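# Unplug the cord of the failed server power supply

## Task

At the rear of the server ahead there are four power supplies. Three show a green handle lamp; the failed one shows amber or no light. Pull that failed supply's power cord plug out. The failed supply must still be latched in its bay when you finish. Release the plug so that it settles entirely below the bay and is not plugged into anything. The work area runs from the service shelf in front of the robot to the supply bays, spans the shelf's width, and starts at the shelf top going up. A loose parts tray sits on the shelf and must not be knocked or pushed out of that area. The plug hanging on its cord does not count as a loose part.

## Robot and tools

Robot: two arms, left_arm (on the +y side, the robot's own left) and right_arm (on -y). Each carries a five-finger hand: a right hand on right_arm and a mirrored left hand on left_arm. Base poses in the scene frame: left_arm (+0.044, +0.350, +1.491) m, right_arm (+0.044, -0.350, +1.491) m.

Scene frame: origin on the floor under the robot's foot, +x forward, +z up, +y to the robot's left. Result positions are in metres, orientations as quat_wxyz; they can be wrong by a few cm. The server and shelf may not be square to the robot.

Hand point: a point fixed to the palm, about 0.05 m in front of it and 0.15 m out from the wrist face. Its +z runs along the straight fingers (fingertips reach 0.06-0.07 m past it), +y points out of the palm, and +x points across the palm away from the thumb on the right hand but toward the thumb on the left hand. A bracket on the little-finger side of the wrist sticks out and can strike things.

The row (used by execute_actions and move): one flat list of 28 numbers, each in [-1, 1], covering both arms even if one is idle. Order: left_arm dx, dy, dz, rx, ry, rz; left hand thumb_turn, thumb_bend, index, middle, ring, little; left force_limit, speed; then the same 14 for the right arm and hand. The six pose numbers are offsets, not poses: they count from that arm's current Hand target along that Hand target's own axes. 1.0 means 0.6 m for dx, dy, dz and 180 degrees for rx, ry, rz, which form a single rotation vector. Zeros for all six mean no new pose request. The hand numbers are absolute targets: -1 open/straight, +1 closed (thumb_turn +1 puts the thumb in front of the palm). force_limit maps -1 to about 0 N and +1 to 10 N (15 N for the two thumb motors); speed rises from near zero at -1 to full at +0.48 and above. Every row must repeat each hand's last sent eight numbers if you want no change; before any has been sent, use its hand_measured plus hand_force_limit and hand_speed. For a soft grip close at speed -0.94 or lower.

execute_actions(actions, cameras): actions is a list of up to 15 actions, each a table of up to 15 rows, one row per 1/30 s step. All rows in an action count from the Hand target at the action's start, so sending the same offset again moves further. Rotations are clipped to 40 degrees from the measured orientation per step. Images are returned only for an empty actions list or when cameras names them (cam_head_left, cam_head_right, cam_left_wrist, cam_right_wrist, or "all").

move(target, speed, blend, blocking, cameras): target is one 28-number row or a list of up to 15 rows; every row's offsets count from the same starting Hand targets, not from the previous row. Paths are straight lines; total time is capped at 10 s. speed is in m/s (0.002 to 4.3, default 0.25; turns at twice this in rad/s), one value or one per target. blend, in metres, rounds corners between targets; 0 stops at each. blocking=false returns after about 0.5 s while the move continues. The result adds a move: line (done, off_target, moving, held, fault) and limits (paced = clipped pose, held = steps withheld). Moves do not avoid obstacles or the other arm.

wait(seconds): lets time pass, 0 to 3600 s, with no new commands; returns early if a running move ends. stop(): brakes a running move. zoom_image(camera, region): enlarges [x0, y0, x1, y1] pixels (at most 504 each way) of that camera's latest image; head cameras are 504x504, wrist cameras 672x504. show_instructions(): shows the reference pages. finished_scene(scene): ends the scene for good.

Results report per arm end_effector_position, quat, Hand target (the last commanded pose after clipping, the base for the next offsets), joint positions, velocities, torques, and per hand hand_measured, hand_stopped_by (moving, target, force, stalled, fault), hand_load_n (positive when pushed open; near 0 if a grip is lost), hand_force_limit, hand_speed. A MOTOR HOT or OVER-TEMPERATURE FAULT line warns of overheating from long holds, stretched arms or pushing into something.

Behaviour: the arms track loosely; a hand often rests 1-3 cm (sometimes 5 cm) short, usually low, without contact. Send the remaining gap as a new offset. An arm blocked by something keeps pushing until commanded back past its hand point.

Avoid: hitting the server or shelf hard, fast contacts, knocking the tray or anything out of the work area, dropping things or releasing them while moving, large finger forces, and any contact between the two hands or arms, which can end the scene. The failed supply must not be pulled out of its latch while removing the plug.

Each tool is called after "Request:" by a JSON object that holds its "fn" and its "kwargs", one argument or row to a line.

Reference images:

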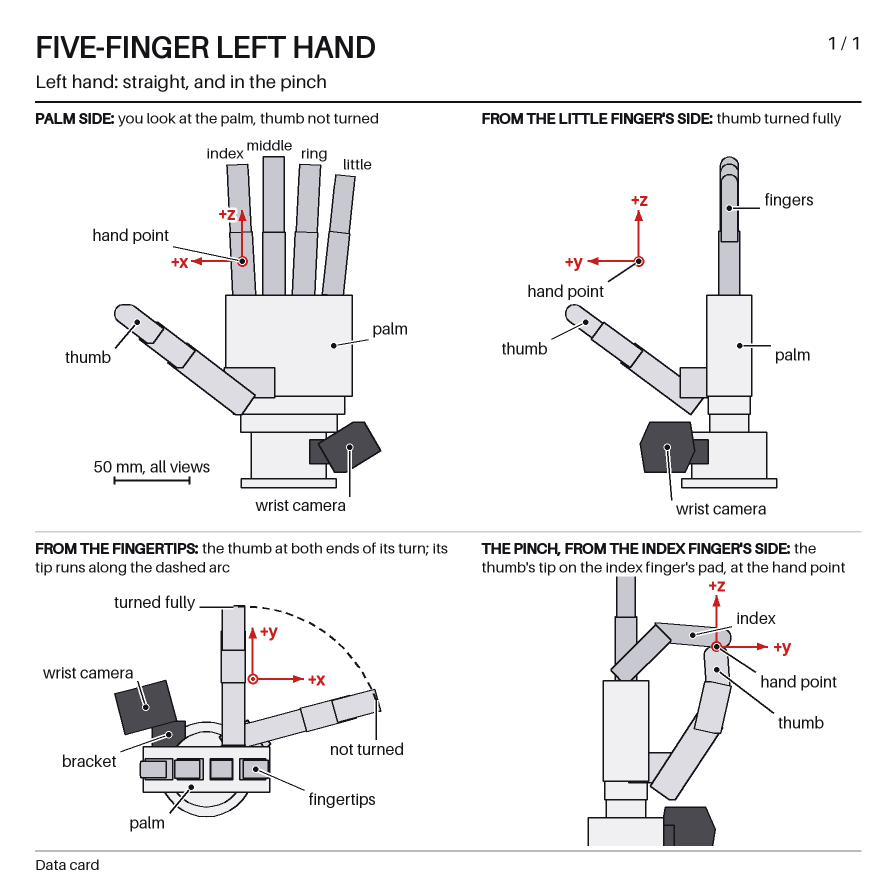

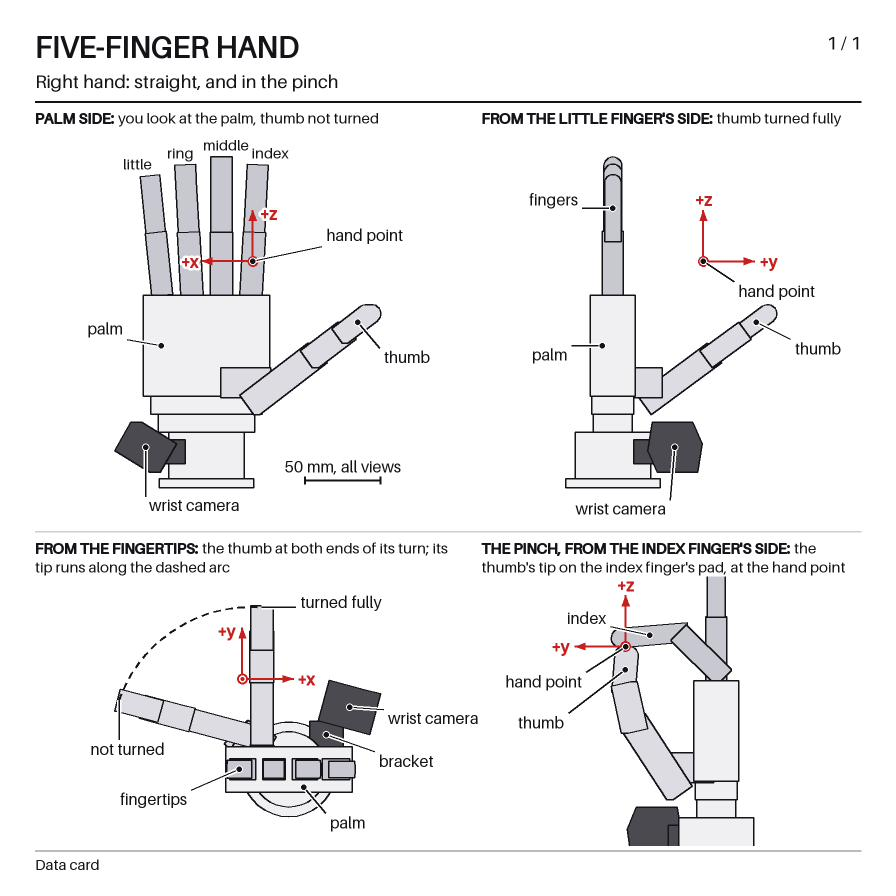

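## Session

Request:
{"fn": "execute_actions", "kwargs": {
  "actions": []
}}

Scene clock: 0.00 s.
left_arm: end_effector_position=(+0.5598, +0.0547, +1.1788) hand_measured=(-1.000, -1.000, -1.000, -1.000, -1.000, -1.000) hand_load_n=(+0.0, +0.0, -0.5, +0.0, +0.0, +0.0) hand_stopped_by=(target, target, target, target, target, target) hand_force_limit=0.00 hand_speed=-0.80 end_effector_quat_wxyz=(-0.124, +0.809, -0.371, +0.438) | right_arm: end_effector_position=(+0.4568, -0.2216, +1.2544) hand_measured=(-1.000, -1.000, -1.000, -1.000, -1.000, -1.000) hand_load_n=(+0.0, +0.0, +0.0, +0.0, +0.0, +0.0) hand_stopped_by=(target, target, target, target, target, target) hand_force_limit=0.00 hand_speed=-0.80 end_effector_quat_wxyz=(+0.011, +0.930, -0.367, -0.004)
Joint positions: left_arm=[0.444 2.46 0.974 1.301 -0.369 -0.376] | right_arm=[-0.399 1.945 1.094 -0.44 0.63 -0.553]
Joint velocities: within noise
Joint torques (N m): no reading
Heat: left arm: hottest waist 35 °C; right arm: hottest shoulder 39 °C.
Hand target: left_arm +0.5634, +0.0534, +1.1849; -0.124, +0.807, -0.369, +0.444 | right_arm +0.4603, -0.2211, +1.2544; +0.009, +0.929, -0.369, -0.002

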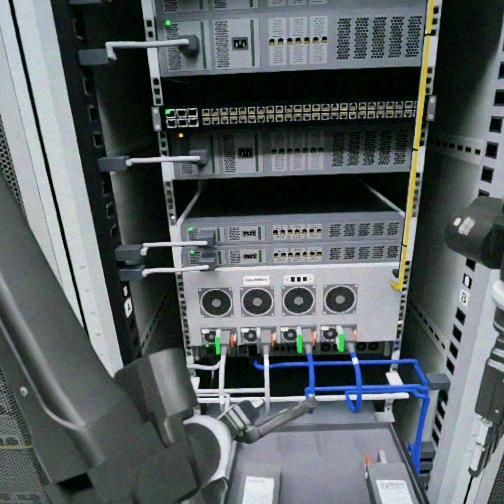

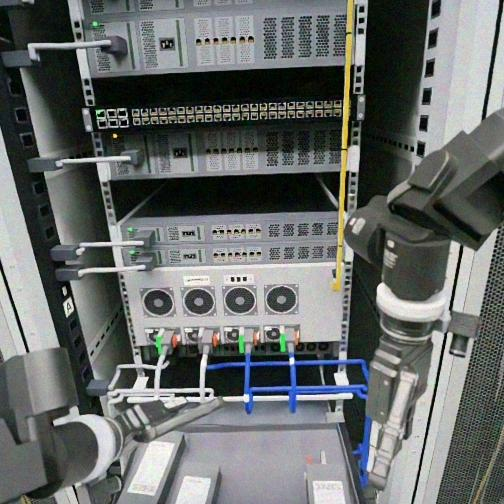

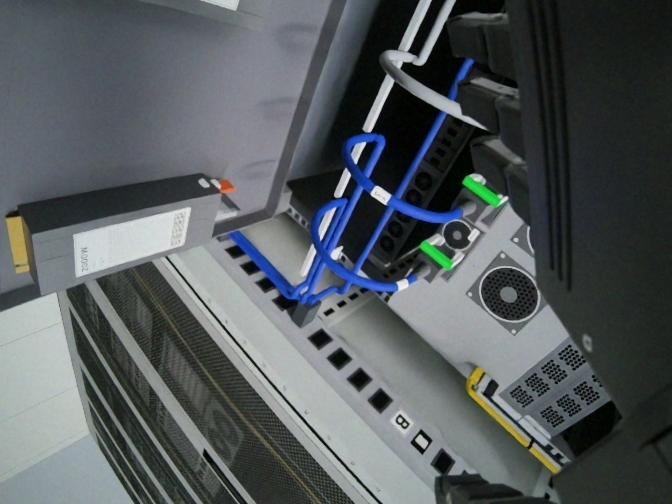

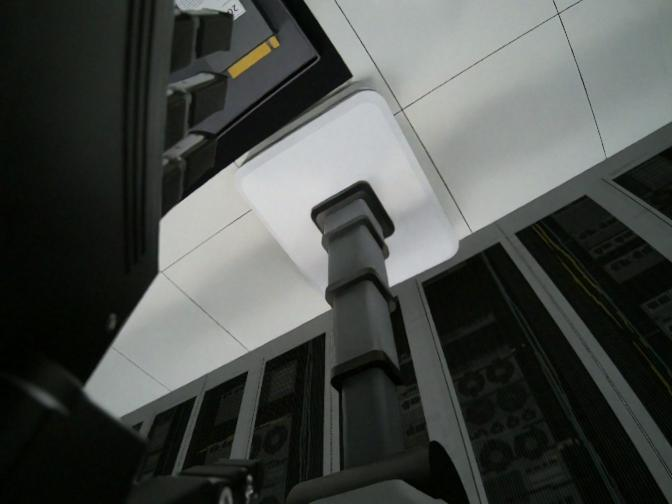

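Request:
{"fn": "zoom_image", "kwargs": {
  "camera": "cam_head_left",
  "region": [180, 310, 430, 430]
}}

Request:
{"fn": "zoom_image", "kwargs": {
  "camera": "cam_head_right",
  "region": [110, 310, 360, 430]
}}

Request:
{"fn": "zoom_image", "kwargs": {
  "camera": "cam_head_right",
  "region": [140, 320, 220, 380]
}}

Request:
{"fn": "zoom_image", "kwargs": {
  "camera": "cam_left_wrist",
  "region": [280, 100, 560, 320]
}}

Scaled by 2.016 from the camera's image (finer frame: 720x720).

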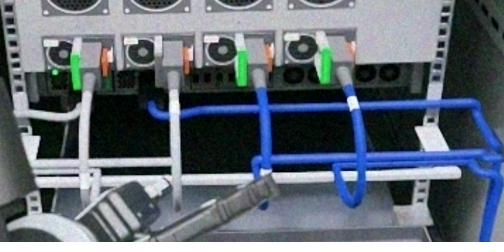

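Scaled by 2.016 from the camera's image (finer frame: 720x720).

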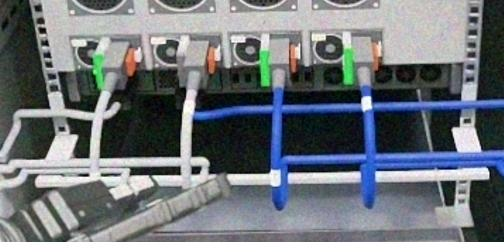

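Scaled by 6.300 from the camera's image (finer frame: 720x720).

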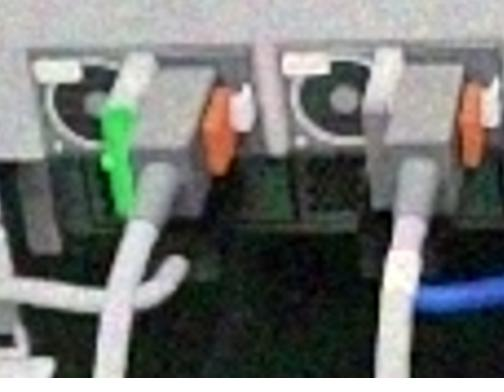

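Scaled by 1.800 from the camera's image (finer frame: 960x720).

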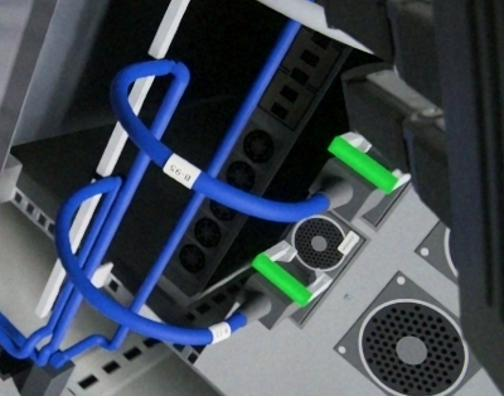

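Request:
{"fn": "move", "kwargs": {
  "target": [-0.053,-0.036,-0.166,0.018,-0.062,-0.256,-1,-1,-1,-1,-1,-1,0,-0.8,0,0,0,0,0,0,-1,-1,-1,-1,-1,-1,0,-0.8],
  "speed": 0.15,
  "cameras": ["all"]
}}

Scene clock: 117.33 s.
left_arm: end_effector_position=(+0.4872, +0.1078, +1.2229) hand_measured=(-1.000, -1.000, -1.000, -1.000, -1.000, -1.000) hand_load_n=(+0.0, +0.0, +0.0, +0.0, +0.0, +0.0) hand_stopped_by=(target, target, target, target, target, target) hand_force_limit=0.00 hand_speed=-0.80 end_effector_quat_wxyz=(-0.005, +0.924, +0.000, +0.383) | right_arm: end_effector_position=(+0.4568, -0.2216, +1.2544) hand_measured=(-1.000, -1.000, -1.000, -1.000, -1.000, -1.000) hand_load_n=(+0.0, +0.0, +0.0, +0.0, +0.0, +0.0) hand_stopped_by=(target, target, target, target, target, target) hand_force_limit=0.00 hand_speed=-0.80 end_effector_quat_wxyz=(+0.011, +0.930, -0.367, -0.004)
Joint positions: left_arm=[0.401 2.46 0.71 1.451 -0.592 -1.239] | right_arm=[-0.399 1.945 1.094 -0.44 0.63 -0.553]
Joint torques (N m): left_arm=[-10.52 -9 -2.92 2.37 0.09 -0.14] | right_arm=[10.4 -14.33 3.32 0.38 -0.19 0.14]
Heat: left arm: hottest waist 36 °C; right arm: hottest shoulder 41 °C.
Hand target: left_arm +0.4828, +0.1034, +1.2337; +0.003, +0.921, +0.002, +0.389 | right_arm +0.4603, -0.2211, +1.2544; +0.009, +0.929, -0.369, -0.002
Off the commanded pose: left_arm 0.012 m, 1 deg | right_arm 0.004 m, 0 deg.
move: off_target (left_arm)

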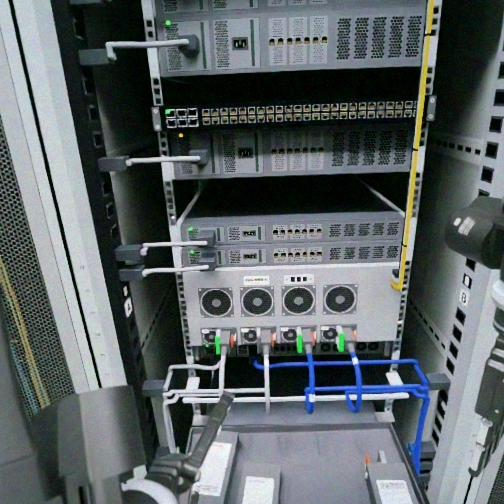

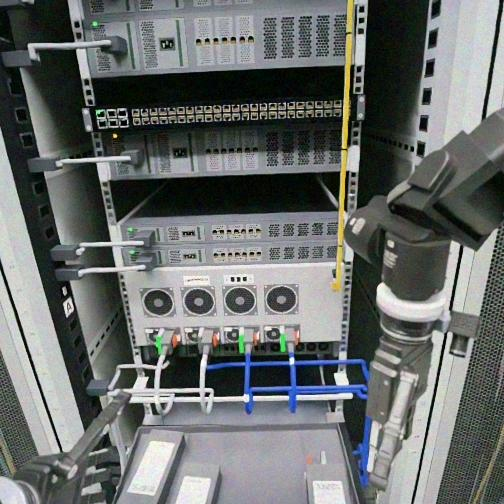

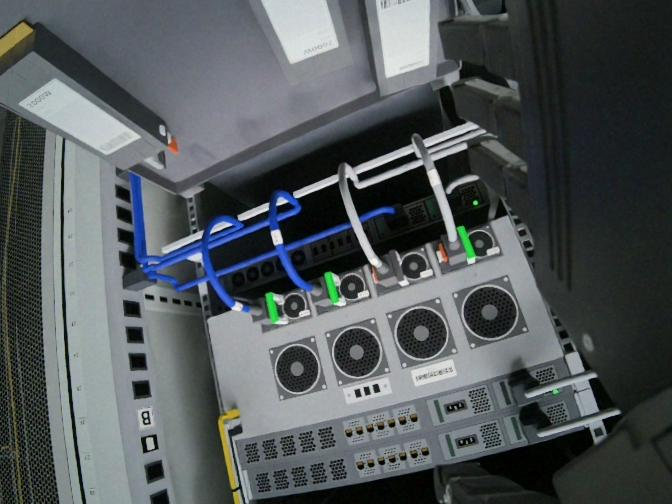

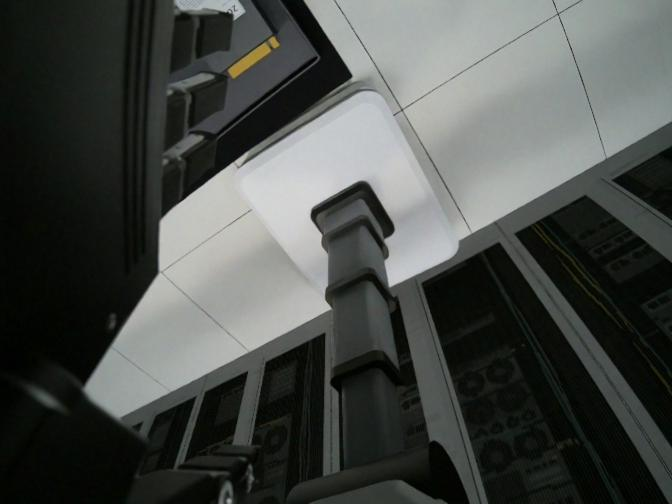

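Request:
{"fn": "zoom_image", "kwargs": {
  "camera": "cam_left_wrist",
  "region": [320, 120, 530, 300]
}}

Request:
{"fn": "zoom_image", "kwargs": {
  "camera": "cam_left_wrist",
  "region": [360, 230, 450, 300]
}}

Request:
{"fn": "zoom_image", "kwargs": {
  "camera": "cam_head_left",
  "region": [190, 310, 370, 430]
}}

Request:
{"fn": "zoom_image", "kwargs": {
  "camera": "cam_head_right",
  "region": [130, 310, 310, 430]
}}

Scaled by 2.400 from the camera's image (finer frame: 960x720).

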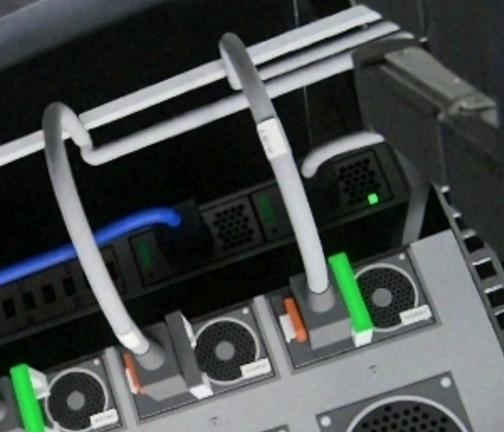

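Scaled by 5.600 from the camera's image (finer frame: 960x720).

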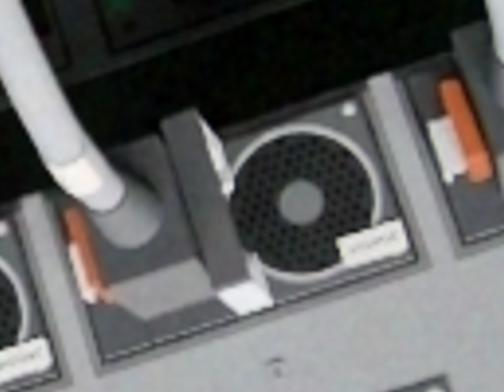

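Scaled by 2.800 from the camera's image (finer frame: 720x720).

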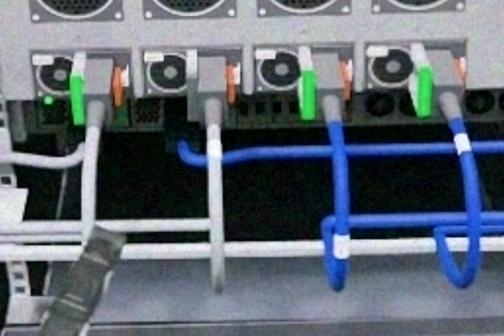

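Scaled by 2.800 from the camera's image (finer frame: 720x720).

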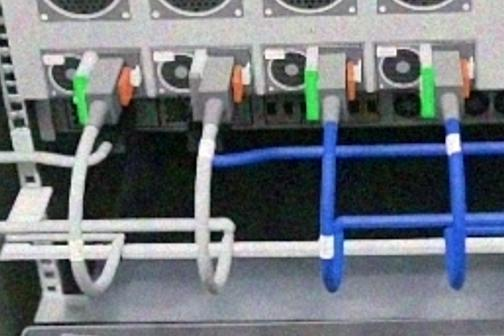

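Request:
{"fn": "move", "kwargs": {
  "target": [0.197,0.005,0.2675,0,0,0,1,-1,0,0,0,0,0,-0.3,0,0,0,0,0,0,-1,-1,-1,-1,-1,-1,0,-0.8],
  "speed": 0.15,
  "cameras": ["all"]
}}

Scene clock: 164.53 s.
left_arm: end_effector_position=(+0.6686, +0.0926, +1.2006) hand_measured=(+1.000, -1.000, +0.000, +0.000, +0.000, +0.000) hand_load_n=(+0.0, +0.0, +0.0, +0.0, +0.0, +0.0) hand_stopped_by=(target, target, target, target, target, target) hand_force_limit=0.00 hand_speed=-0.30 end_effector_quat_wxyz=(+0.007, +0.924, +0.001, +0.383) | right_arm: end_effector_position=(+0.4568, -0.2216, +1.2544) hand_measured=(-1.000, -1.000, -1.000, -1.000, -1.000, -1.000) hand_load_n=(+0.0, +0.0, +0.0, +0.0, +0.0, +0.0) hand_stopped_by=(target, target, target, target, target, target) hand_force_limit=0.00 hand_speed=-0.80 end_effector_quat_wxyz=(+0.011, +0.930, -0.367, -0.004)
Joint positions: left_arm=[0.478 2.346 1.115 0.94 -0.498 -1.227] | right_arm=[-0.399 1.945 1.094 -0.44 0.63 -0.553]
Joint torques (N m): left_arm=[-10.23 -12.86 1.77 1.28 0.36 0.03] | right_arm=[9.88 -13.51 3.21 0.2 -0.19 0.2]
Heat: left arm: hottest waist 36 °C; right arm: hottest shoulder 41 °C.
Hand target: left_arm +0.6802, +0.1006, +1.2063; +0.003, +0.921, +0.002, +0.389 | right_arm +0.4603, -0.2211, +1.2544; +0.009, +0.929, -0.369, -0.002
Off the commanded pose: left_arm 0.015 m, 1 deg | right_arm 0.004 m, 0 deg.
move: off_target (left_arm)

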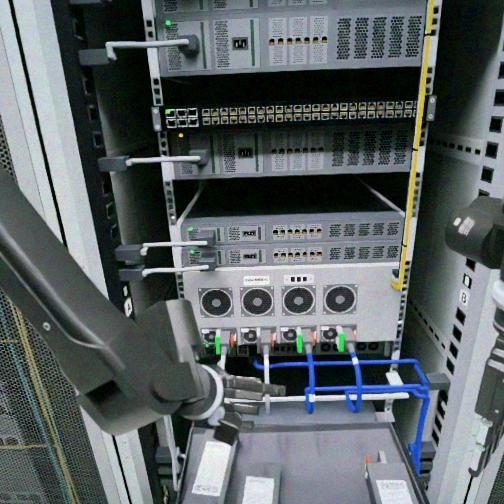

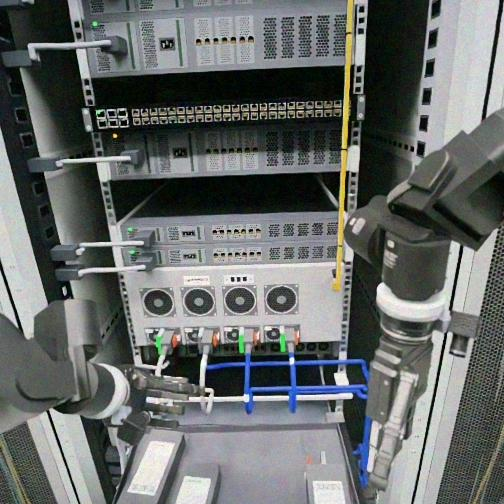

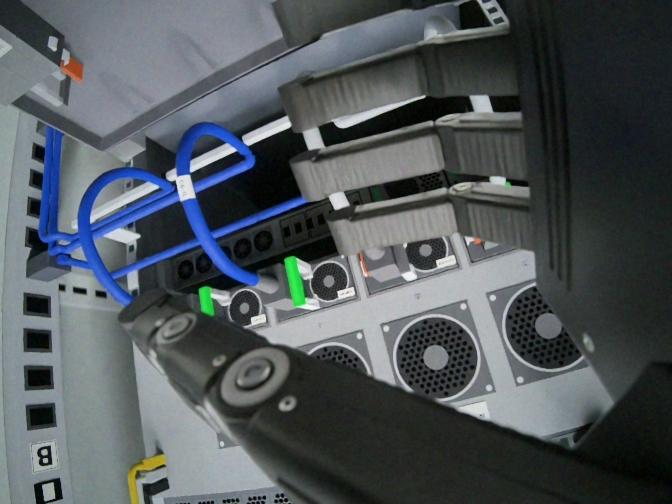

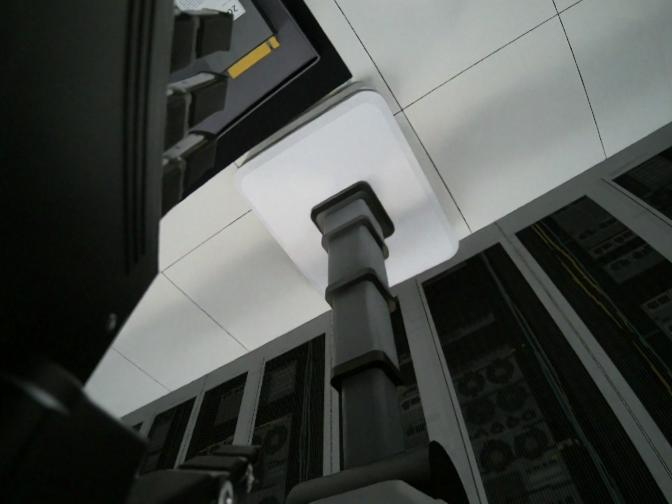

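Request:
{"fn": "zoom_image", "kwargs": {
  "camera": "cam_head_left",
  "region": [190, 320, 310, 420]
}}

Request:
{"fn": "zoom_image", "kwargs": {
  "camera": "cam_head_right",
  "region": [110, 320, 230, 420]
}}

Request:
{"fn": "zoom_image", "kwargs": {
  "camera": "cam_left_wrist",
  "region": [270, 130, 530, 320]
}}

Scaled by 4.200 from the camera's image (finer frame: 720x720).

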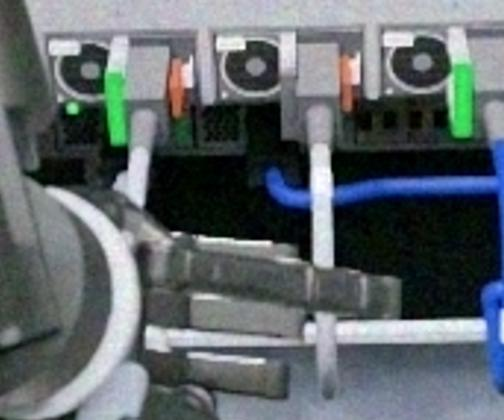

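Scaled by 4.200 from the camera's image (finer frame: 720x720).

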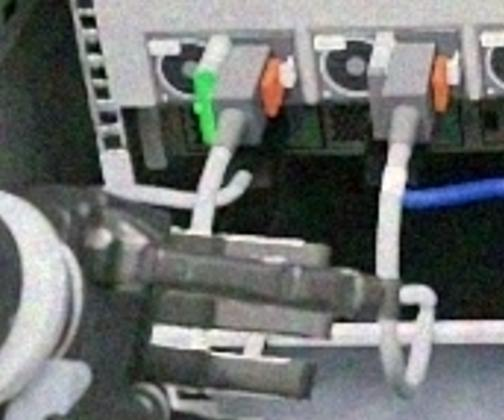

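Scaled by 1.938 from the camera's image (finer frame: 960x720).

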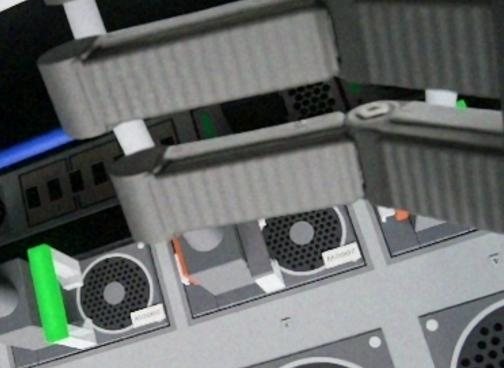

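Request:
{"fn": "move", "kwargs": {
  "target": [-0.04,0,0.03,0,0,0,-1,-1,-1,-1,-1,-1,0,0,0,0,0,0,0,0,-1,-1,-1,-1,-1,-1,0,-0.8],
  "speed": 0.15,
  "cameras": ["cam_left_wrist"]
}}

Request:
{"fn": "zoom_image", "kwargs": {
  "camera": "cam_left_wrist",
  "region": [330, 160, 480, 300]
}}

Scene clock: 203.17 s.
left_arm: end_effector_position=(+0.6702, +0.0988, +1.1751) hand_measured=(-1.000, -1.000, -1.000, -1.000, -1.000, -1.000) hand_load_n=(+0.0, +0.0, +0.0, +0.5, +0.0, +0.0) hand_stopped_by=(target, target, target, target, target, target) hand_force_limit=0.00 hand_speed=0.00 end_effector_quat_wxyz=(+0.005, +0.925, +0.000, +0.380) | right_arm: end_effector_position=(+0.4568, -0.2216, +1.2544) hand_measured=(-1.000, -1.000, -1.000, -1.000, -1.000, -1.000) hand_load_n=(+0.0, +0.0, +0.0, +0.0, +0.0, +0.0) hand_stopped_by=(target, target, target, target, target, target) hand_force_limit=0.00 hand_speed=-0.80 end_effector_quat_wxyz=(+0.011, +0.930, -0.367, -0.004)
Joint positions: left_arm=[0.513 2.389 1.153 0.942 -0.469 -1.217] | right_arm=[-0.399 1.945 1.094 -0.44 0.63 -0.553]
Joint torques (N m): left_arm=[-10.7 -11.4 1.85 2.3 0.33 0.04] | right_arm=[9.93 -14.21 3.3 0.27 -0.17 0.14]
Heat: left arm: hottest waist 36 °C; right arm: hottest shoulder 41 °C.
Hand target: left_arm +0.6764, +0.1005, +1.1765; +0.003, +0.921, +0.002, +0.389 | right_arm +0.4603, -0.2211, +1.2544; +0.009, +0.929, -0.369, -0.002
Off the commanded pose: left_arm 0.006 m, 1 deg | right_arm 0.004 m, 0 deg.
move: done

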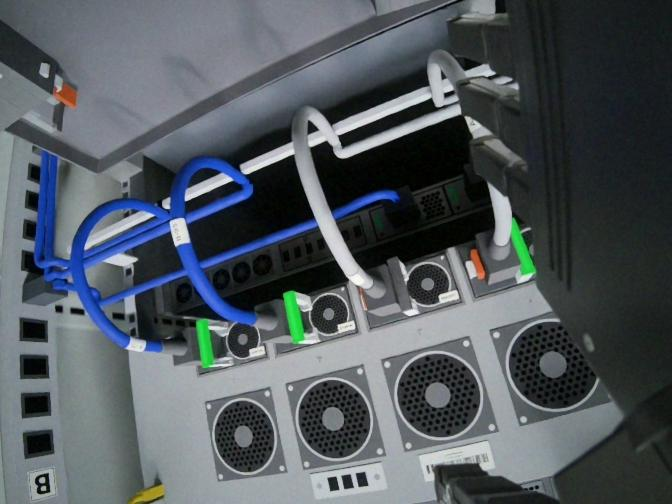

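Scaled by 3.360 from the camera's image (finer frame: 960x720).

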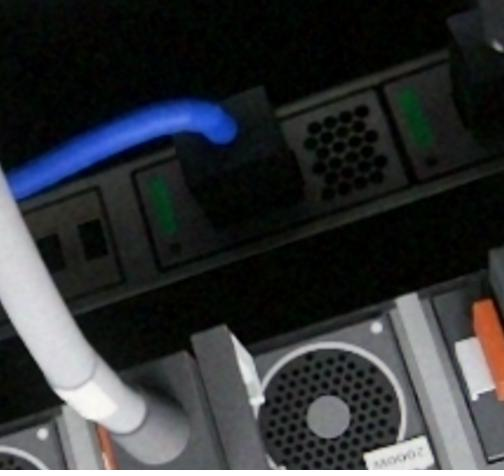

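Request:
{"fn": "zoom_image", "kwargs": {
  "camera": "cam_left_wrist",
  "region": [340, 240, 480, 340]
}}

Request:
{"fn": "zoom_image", "kwargs": {
  "camera": "cam_left_wrist",
  "region": [170, 270, 370, 380]
}}

Scaled by 3.600 from the camera's image (finer frame: 960x720).

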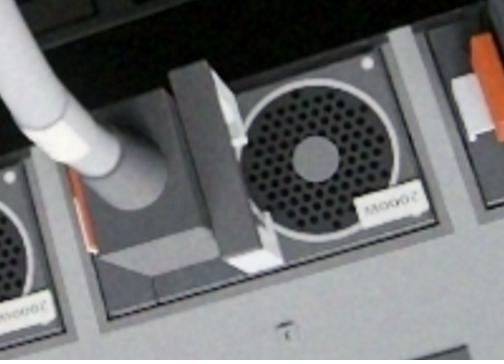

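Scaled by 2.520 from the camera's image (finer frame: 960x720).

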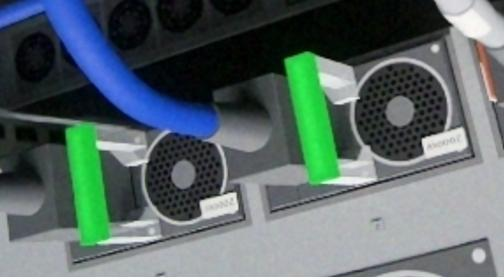

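Request:
{"fn": "move", "kwargs": {
  "target": [0.1217,0.0633,0.149,0,0,0,1,-1,-1,-1,-1,-1,0,0,0,0,0,0,0,0,-1,-1,-1,-1,-1,-1,0,-0.8],
  "speed": 0.12,
  "cameras": ["all"]
}}

Request:
{"fn": "zoom_image", "kwargs": {
  "camera": "cam_head_left",
  "region": [190, 310, 330, 430]
}}

Request:
{"fn": "zoom_image", "kwargs": {
  "camera": "cam_head_right",
  "region": [120, 310, 260, 430]
}}

Scene clock: 274.23 s.
left_arm: end_effector_position=(+0.7870, +0.0786, +1.1602) hand_measured=(+1.000, -1.000, -1.000, -1.000, -1.000, -1.000) hand_load_n=(-0.5, +0.0, +0.0, +0.0, +0.0, +0.0) hand_stopped_by=(target, target, target, target, target, target) hand_force_limit=0.00 hand_speed=0.00 end_effector_quat_wxyz=(-0.002, +0.923, +0.007, +0.384) | right_arm: end_effector_position=(+0.4568, -0.2216, +1.2544) hand_measured=(-1.000, -1.000, -1.000, -1.000, -1.000, -1.000) hand_load_n=(+0.0, +0.0, +0.0, +0.0, +0.0, +0.0) hand_stopped_by=(target, target, target, target, target, target) hand_force_limit=0.00 hand_speed=-0.80 end_effector_quat_wxyz=(+0.011, +0.930, -0.367, -0.004)
Joint positions: left_arm=[0.513 2.472 1.529 0.666 -0.485 -1.216] | right_arm=[-0.399 1.945 1.094 -0.44 0.63 -0.553]
Joint torques (N m): left_arm=[-14.8 -12.34 4.72 1.28 0.1 -0.04] | right_arm=[9.35 -14.04 3.4 0.16 -0.2 0.12]
Heat: left arm: hottest waist 36 °C; right arm: hottest shoulder 41 °C.
Hand target: left_arm +0.7913, +0.0626, +1.1666; +0.003, +0.921, +0.002, +0.388 | right_arm +0.4603, -0.2211, +1.2544; +0.009, +0.929, -0.369, -0.002
Off the commanded pose: left_arm 0.018 m, 1 deg | right_arm 0.004 m, 0 deg.
move: off_target (left_arm)

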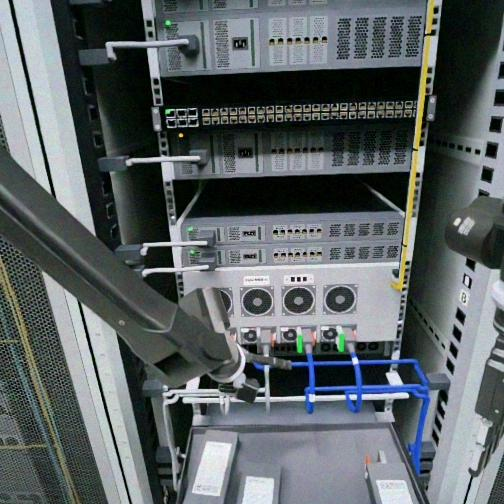

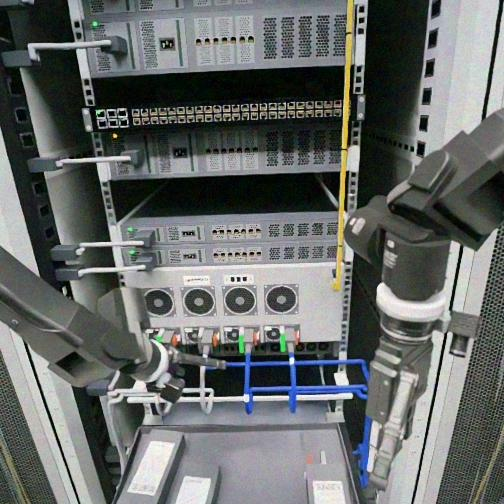

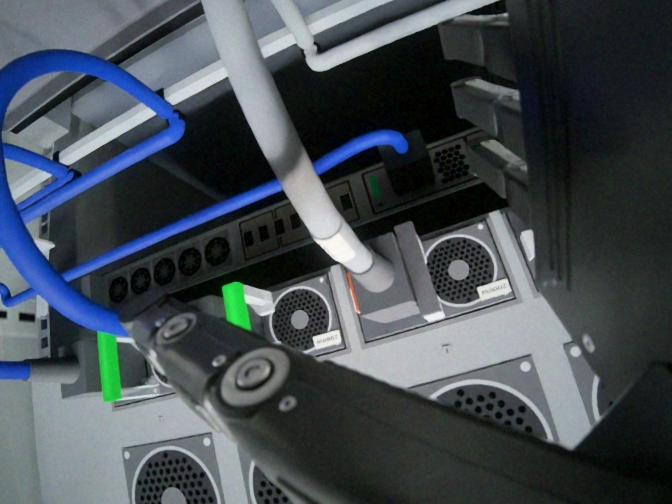

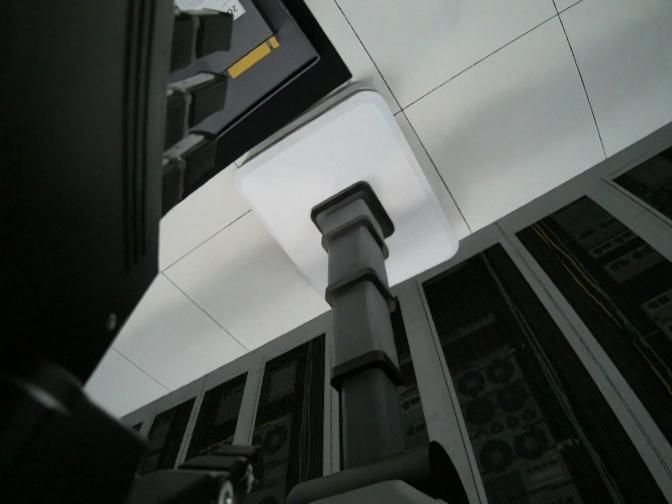

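Scaled by 3.600 from the camera's image (finer frame: 720x720).

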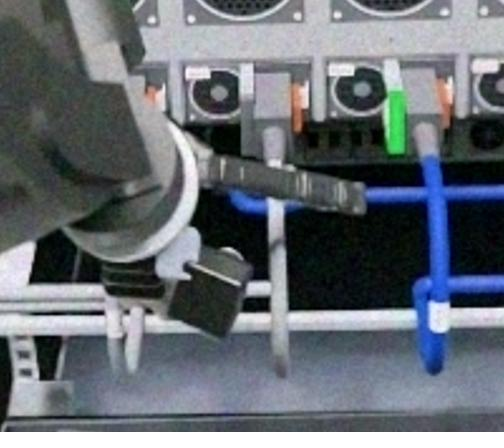

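Scaled by 3.600 from the camera's image (finer frame: 720x720).

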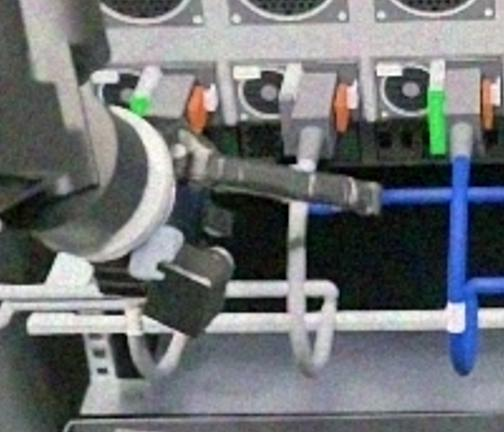

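Request:
{"fn": "zoom_image", "kwargs": {
  "camera": "cam_left_wrist",
  "region": [300, 200, 480, 340]
}}

Scaled by 2.800 from the camera's image (finer frame: 960x720).

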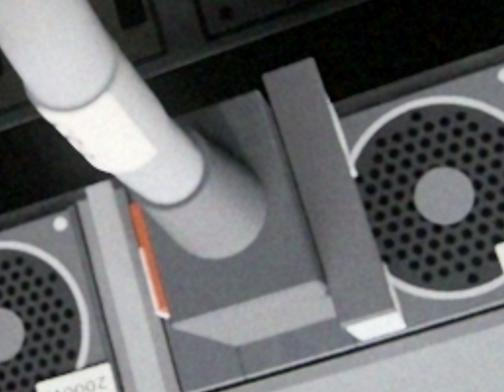

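Request:
{"fn": "zoom_image", "kwargs": {
  "camera": "cam_left_wrist",
  "region": [400, 0, 600, 300]
}}

Scaled by 1.680 from the camera's image (finer frame: 960x720).

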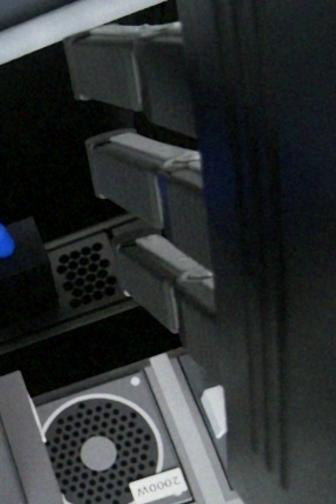

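Request:
{"fn": "move", "kwargs": {
  "target": [0.0137,-0.0057,0.0395,0,0,0,1,-1,-1,-1,-1,-1,0,0,0,0,0,0,0,0,-1,-1,-1,-1,-1,-1,0,-0.8],
  "speed": 0.06,
  "cameras": ["cam_head_left","cam_head_right","cam_left_wrist"]
}}

Request:
{"fn": "zoom_image", "kwargs": {
  "camera": "cam_head_left",
  "region": [210, 320, 310, 400]
}}

Request:
{"fn": "zoom_image", "kwargs": {
  "camera": "cam_head_right",
  "region": [150, 320, 250, 400]
}}

Scene clock: 380.10 s.
left_arm: end_effector_position=(+0.8082, +0.0707, +1.1560) hand_measured=(+1.000, -1.000, -1.000, -1.000, -1.000, -1.000) hand_load_n=(+0.0, +0.0, +0.0, +0.0, +0.0, +0.0) hand_stopped_by=(target, target, target, target, target, target) hand_force_limit=0.00 hand_speed=0.00 end_effector_quat_wxyz=(+0.002, +0.923, +0.006, +0.386) | right_arm: end_effector_position=(+0.4568, -0.2216, +1.2544) hand_measured=(-1.000, -1.000, -1.000, -1.000, -1.000, -1.000) hand_load_n=(+0.0, +0.0, +0.0, +0.0, +0.0, +0.0) hand_stopped_by=(target, target, target, target, target, target) hand_force_limit=0.00 hand_speed=-0.80 end_effector_quat_wxyz=(+0.011, +0.930, -0.367, -0.004)
Joint positions: left_arm=[0.513 2.504 1.617 0.611 -0.475 -1.216] | right_arm=[-0.399 1.945 1.094 -0.44 0.63 -0.553]
Joint torques (N m): left_arm=[-13.63 -13.92 5.26 1.33 0.34 0.02] | right_arm=[9.47 -13.92 3.34 0.53 -0.14 0.16]
Heat: left arm: hottest waist 37 °C; right arm: hottest shoulder 41 °C.
Hand target: left_arm +0.8140, +0.0660, +1.1559; +0.003, +0.921, +0.002, +0.388 | right_arm +0.4603, -0.2211, +1.2544; +0.009, +0.929, -0.369, -0.002
Off the commanded pose: left_arm 0.008 m, 1 deg | right_arm 0.004 m, 0 deg.
move: done

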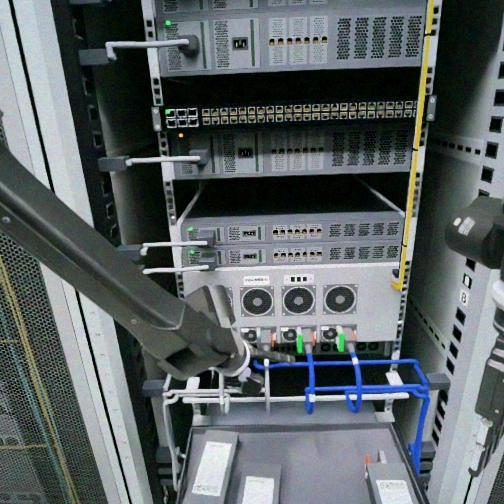

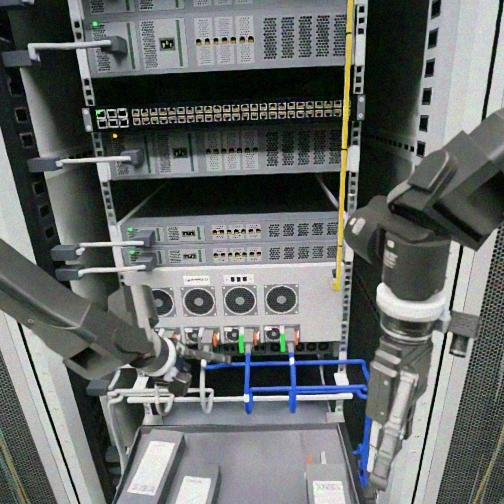

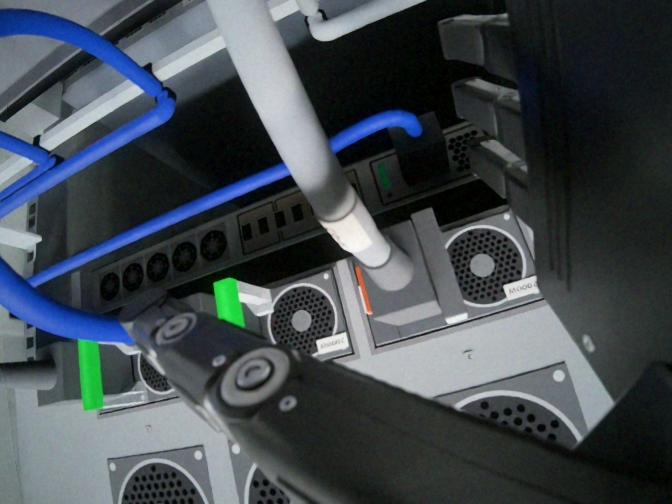

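Scaled by 5.040 from the camera's image (finer frame: 720x720).

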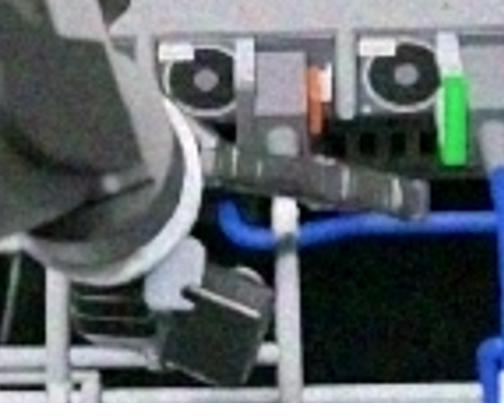

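Scaled by 5.040 from the camera's image (finer frame: 720x720).

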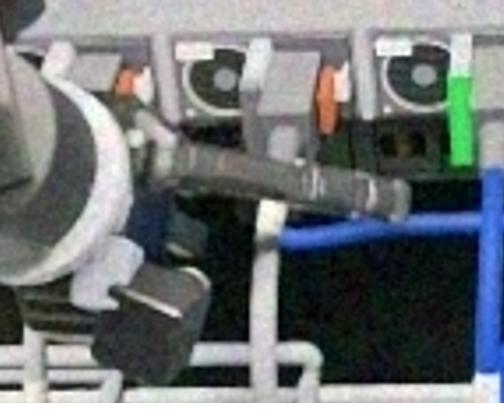

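Request:
{"fn": "move", "kwargs": {
  "target": [-0.015,0,0,0,0,0,1,-1,-0.3,-0.3,-0.3,-0.3,-0.6,-0.8,0,0,0,0,0,0,-1,-1,-1,-1,-1,-1,0,-0.8],
  "speed": 0.06,
  "cameras": ["cam_head_left","cam_head_right","cam_left_wrist"]
}}

Request:
{"fn": "zoom_image", "kwargs": {
  "camera": "cam_head_left",
  "region": [210, 320, 310, 400]
}}

Request:
{"fn": "zoom_image", "kwargs": {
  "camera": "cam_head_right",
  "region": [150, 320, 250, 400]
}}

Request:
{"fn": "zoom_image", "kwargs": {
  "camera": "cam_left_wrist",
  "region": [250, 100, 530, 340]
}}

Scene clock: 419.13 s.
left_arm: end_effector_position=(+0.8014, +0.0658, +1.1488) hand_measured=(+1.000, -1.000, -0.300, -0.300, -0.300, -0.300) hand_load_n=(+0.0, +0.0, +0.0, +0.0, +0.0, +0.0) hand_stopped_by=(target, target, target, target, target, target) hand_force_limit=-0.60 hand_speed=-0.80 end_effector_quat_wxyz=(+0.005, +0.924, +0.001, +0.381) | right_arm: end_effector_position=(+0.4568, -0.2216, +1.2544) hand_measured=(-1.000, -1.000, -1.000, -1.000, -1.000, -1.000) hand_load_n=(+0.0, +0.0, +0.0, +0.5, +0.0, +0.0) hand_stopped_by=(target, target, target, target, target, target) hand_force_limit=0.00 hand_speed=-0.80 end_effector_quat_wxyz=(+0.011, +0.930, -0.367, -0.004)
Joint positions: left_arm=[0.513 2.517 1.617 0.611 -0.47 -1.216] | right_arm=[-0.399 1.945 1.094 -0.44 0.63 -0.553]
Joint torques (N m): left_arm=[-13.1 -13.68 4.56 2 0.35 0.01] | right_arm=[9.05 -13.33 3.4 0.36 -0.19 0.16]
Heat: left arm: hottest waist 37 °C; right arm: hottest shoulder 41 °C.
Hand target: left_arm +0.8079, +0.0660, +1.1496; +0.003, +0.921, +0.002, +0.389 | right_arm +0.4603, -0.2211, +1.2544; +0.009, +0.929, -0.369, -0.002
Off the commanded pose: left_arm 0.006 m, 1 deg | right_arm 0.004 m, 0 deg.
move: done

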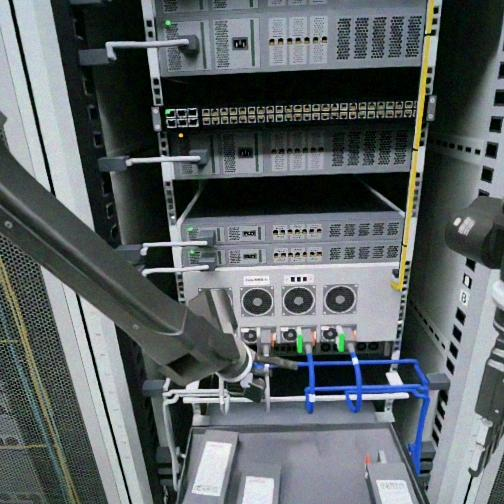

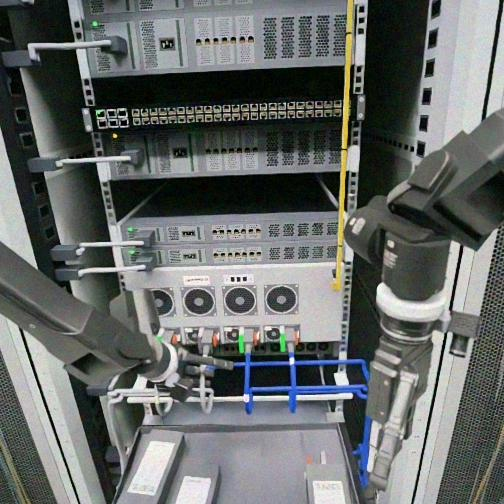

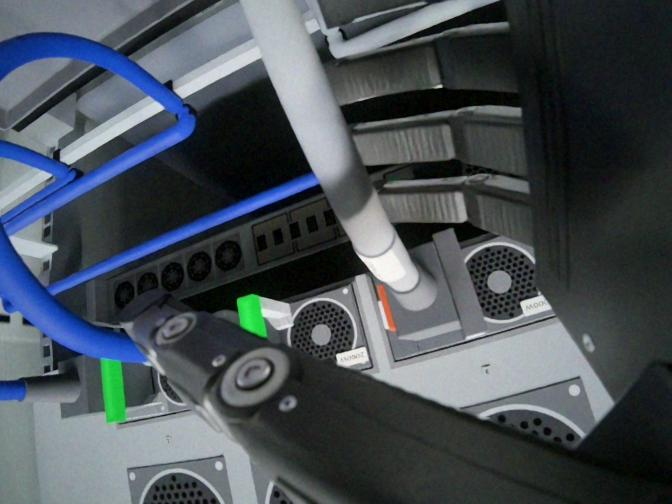

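Scaled by 5.040 from the camera's image (finer frame: 720x720).

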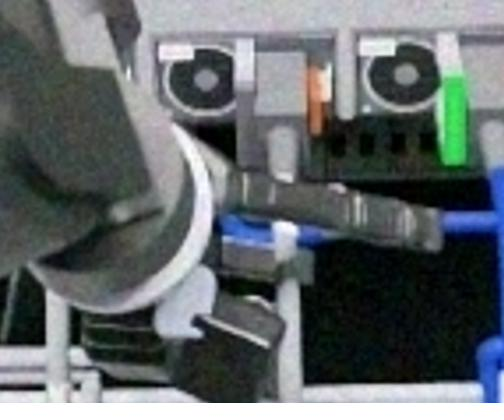

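Scaled by 5.040 from the camera's image (finer frame: 720x720).

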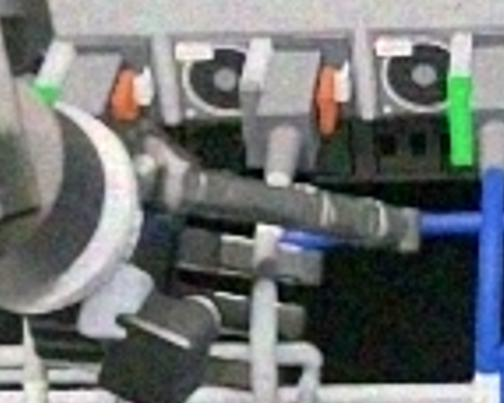

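Scaled by 1.800 from the camera's image (finer frame: 960x720).

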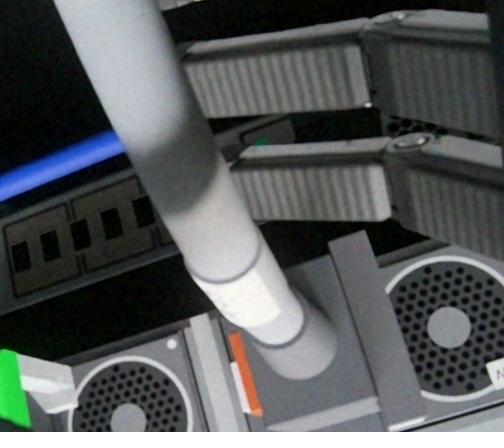

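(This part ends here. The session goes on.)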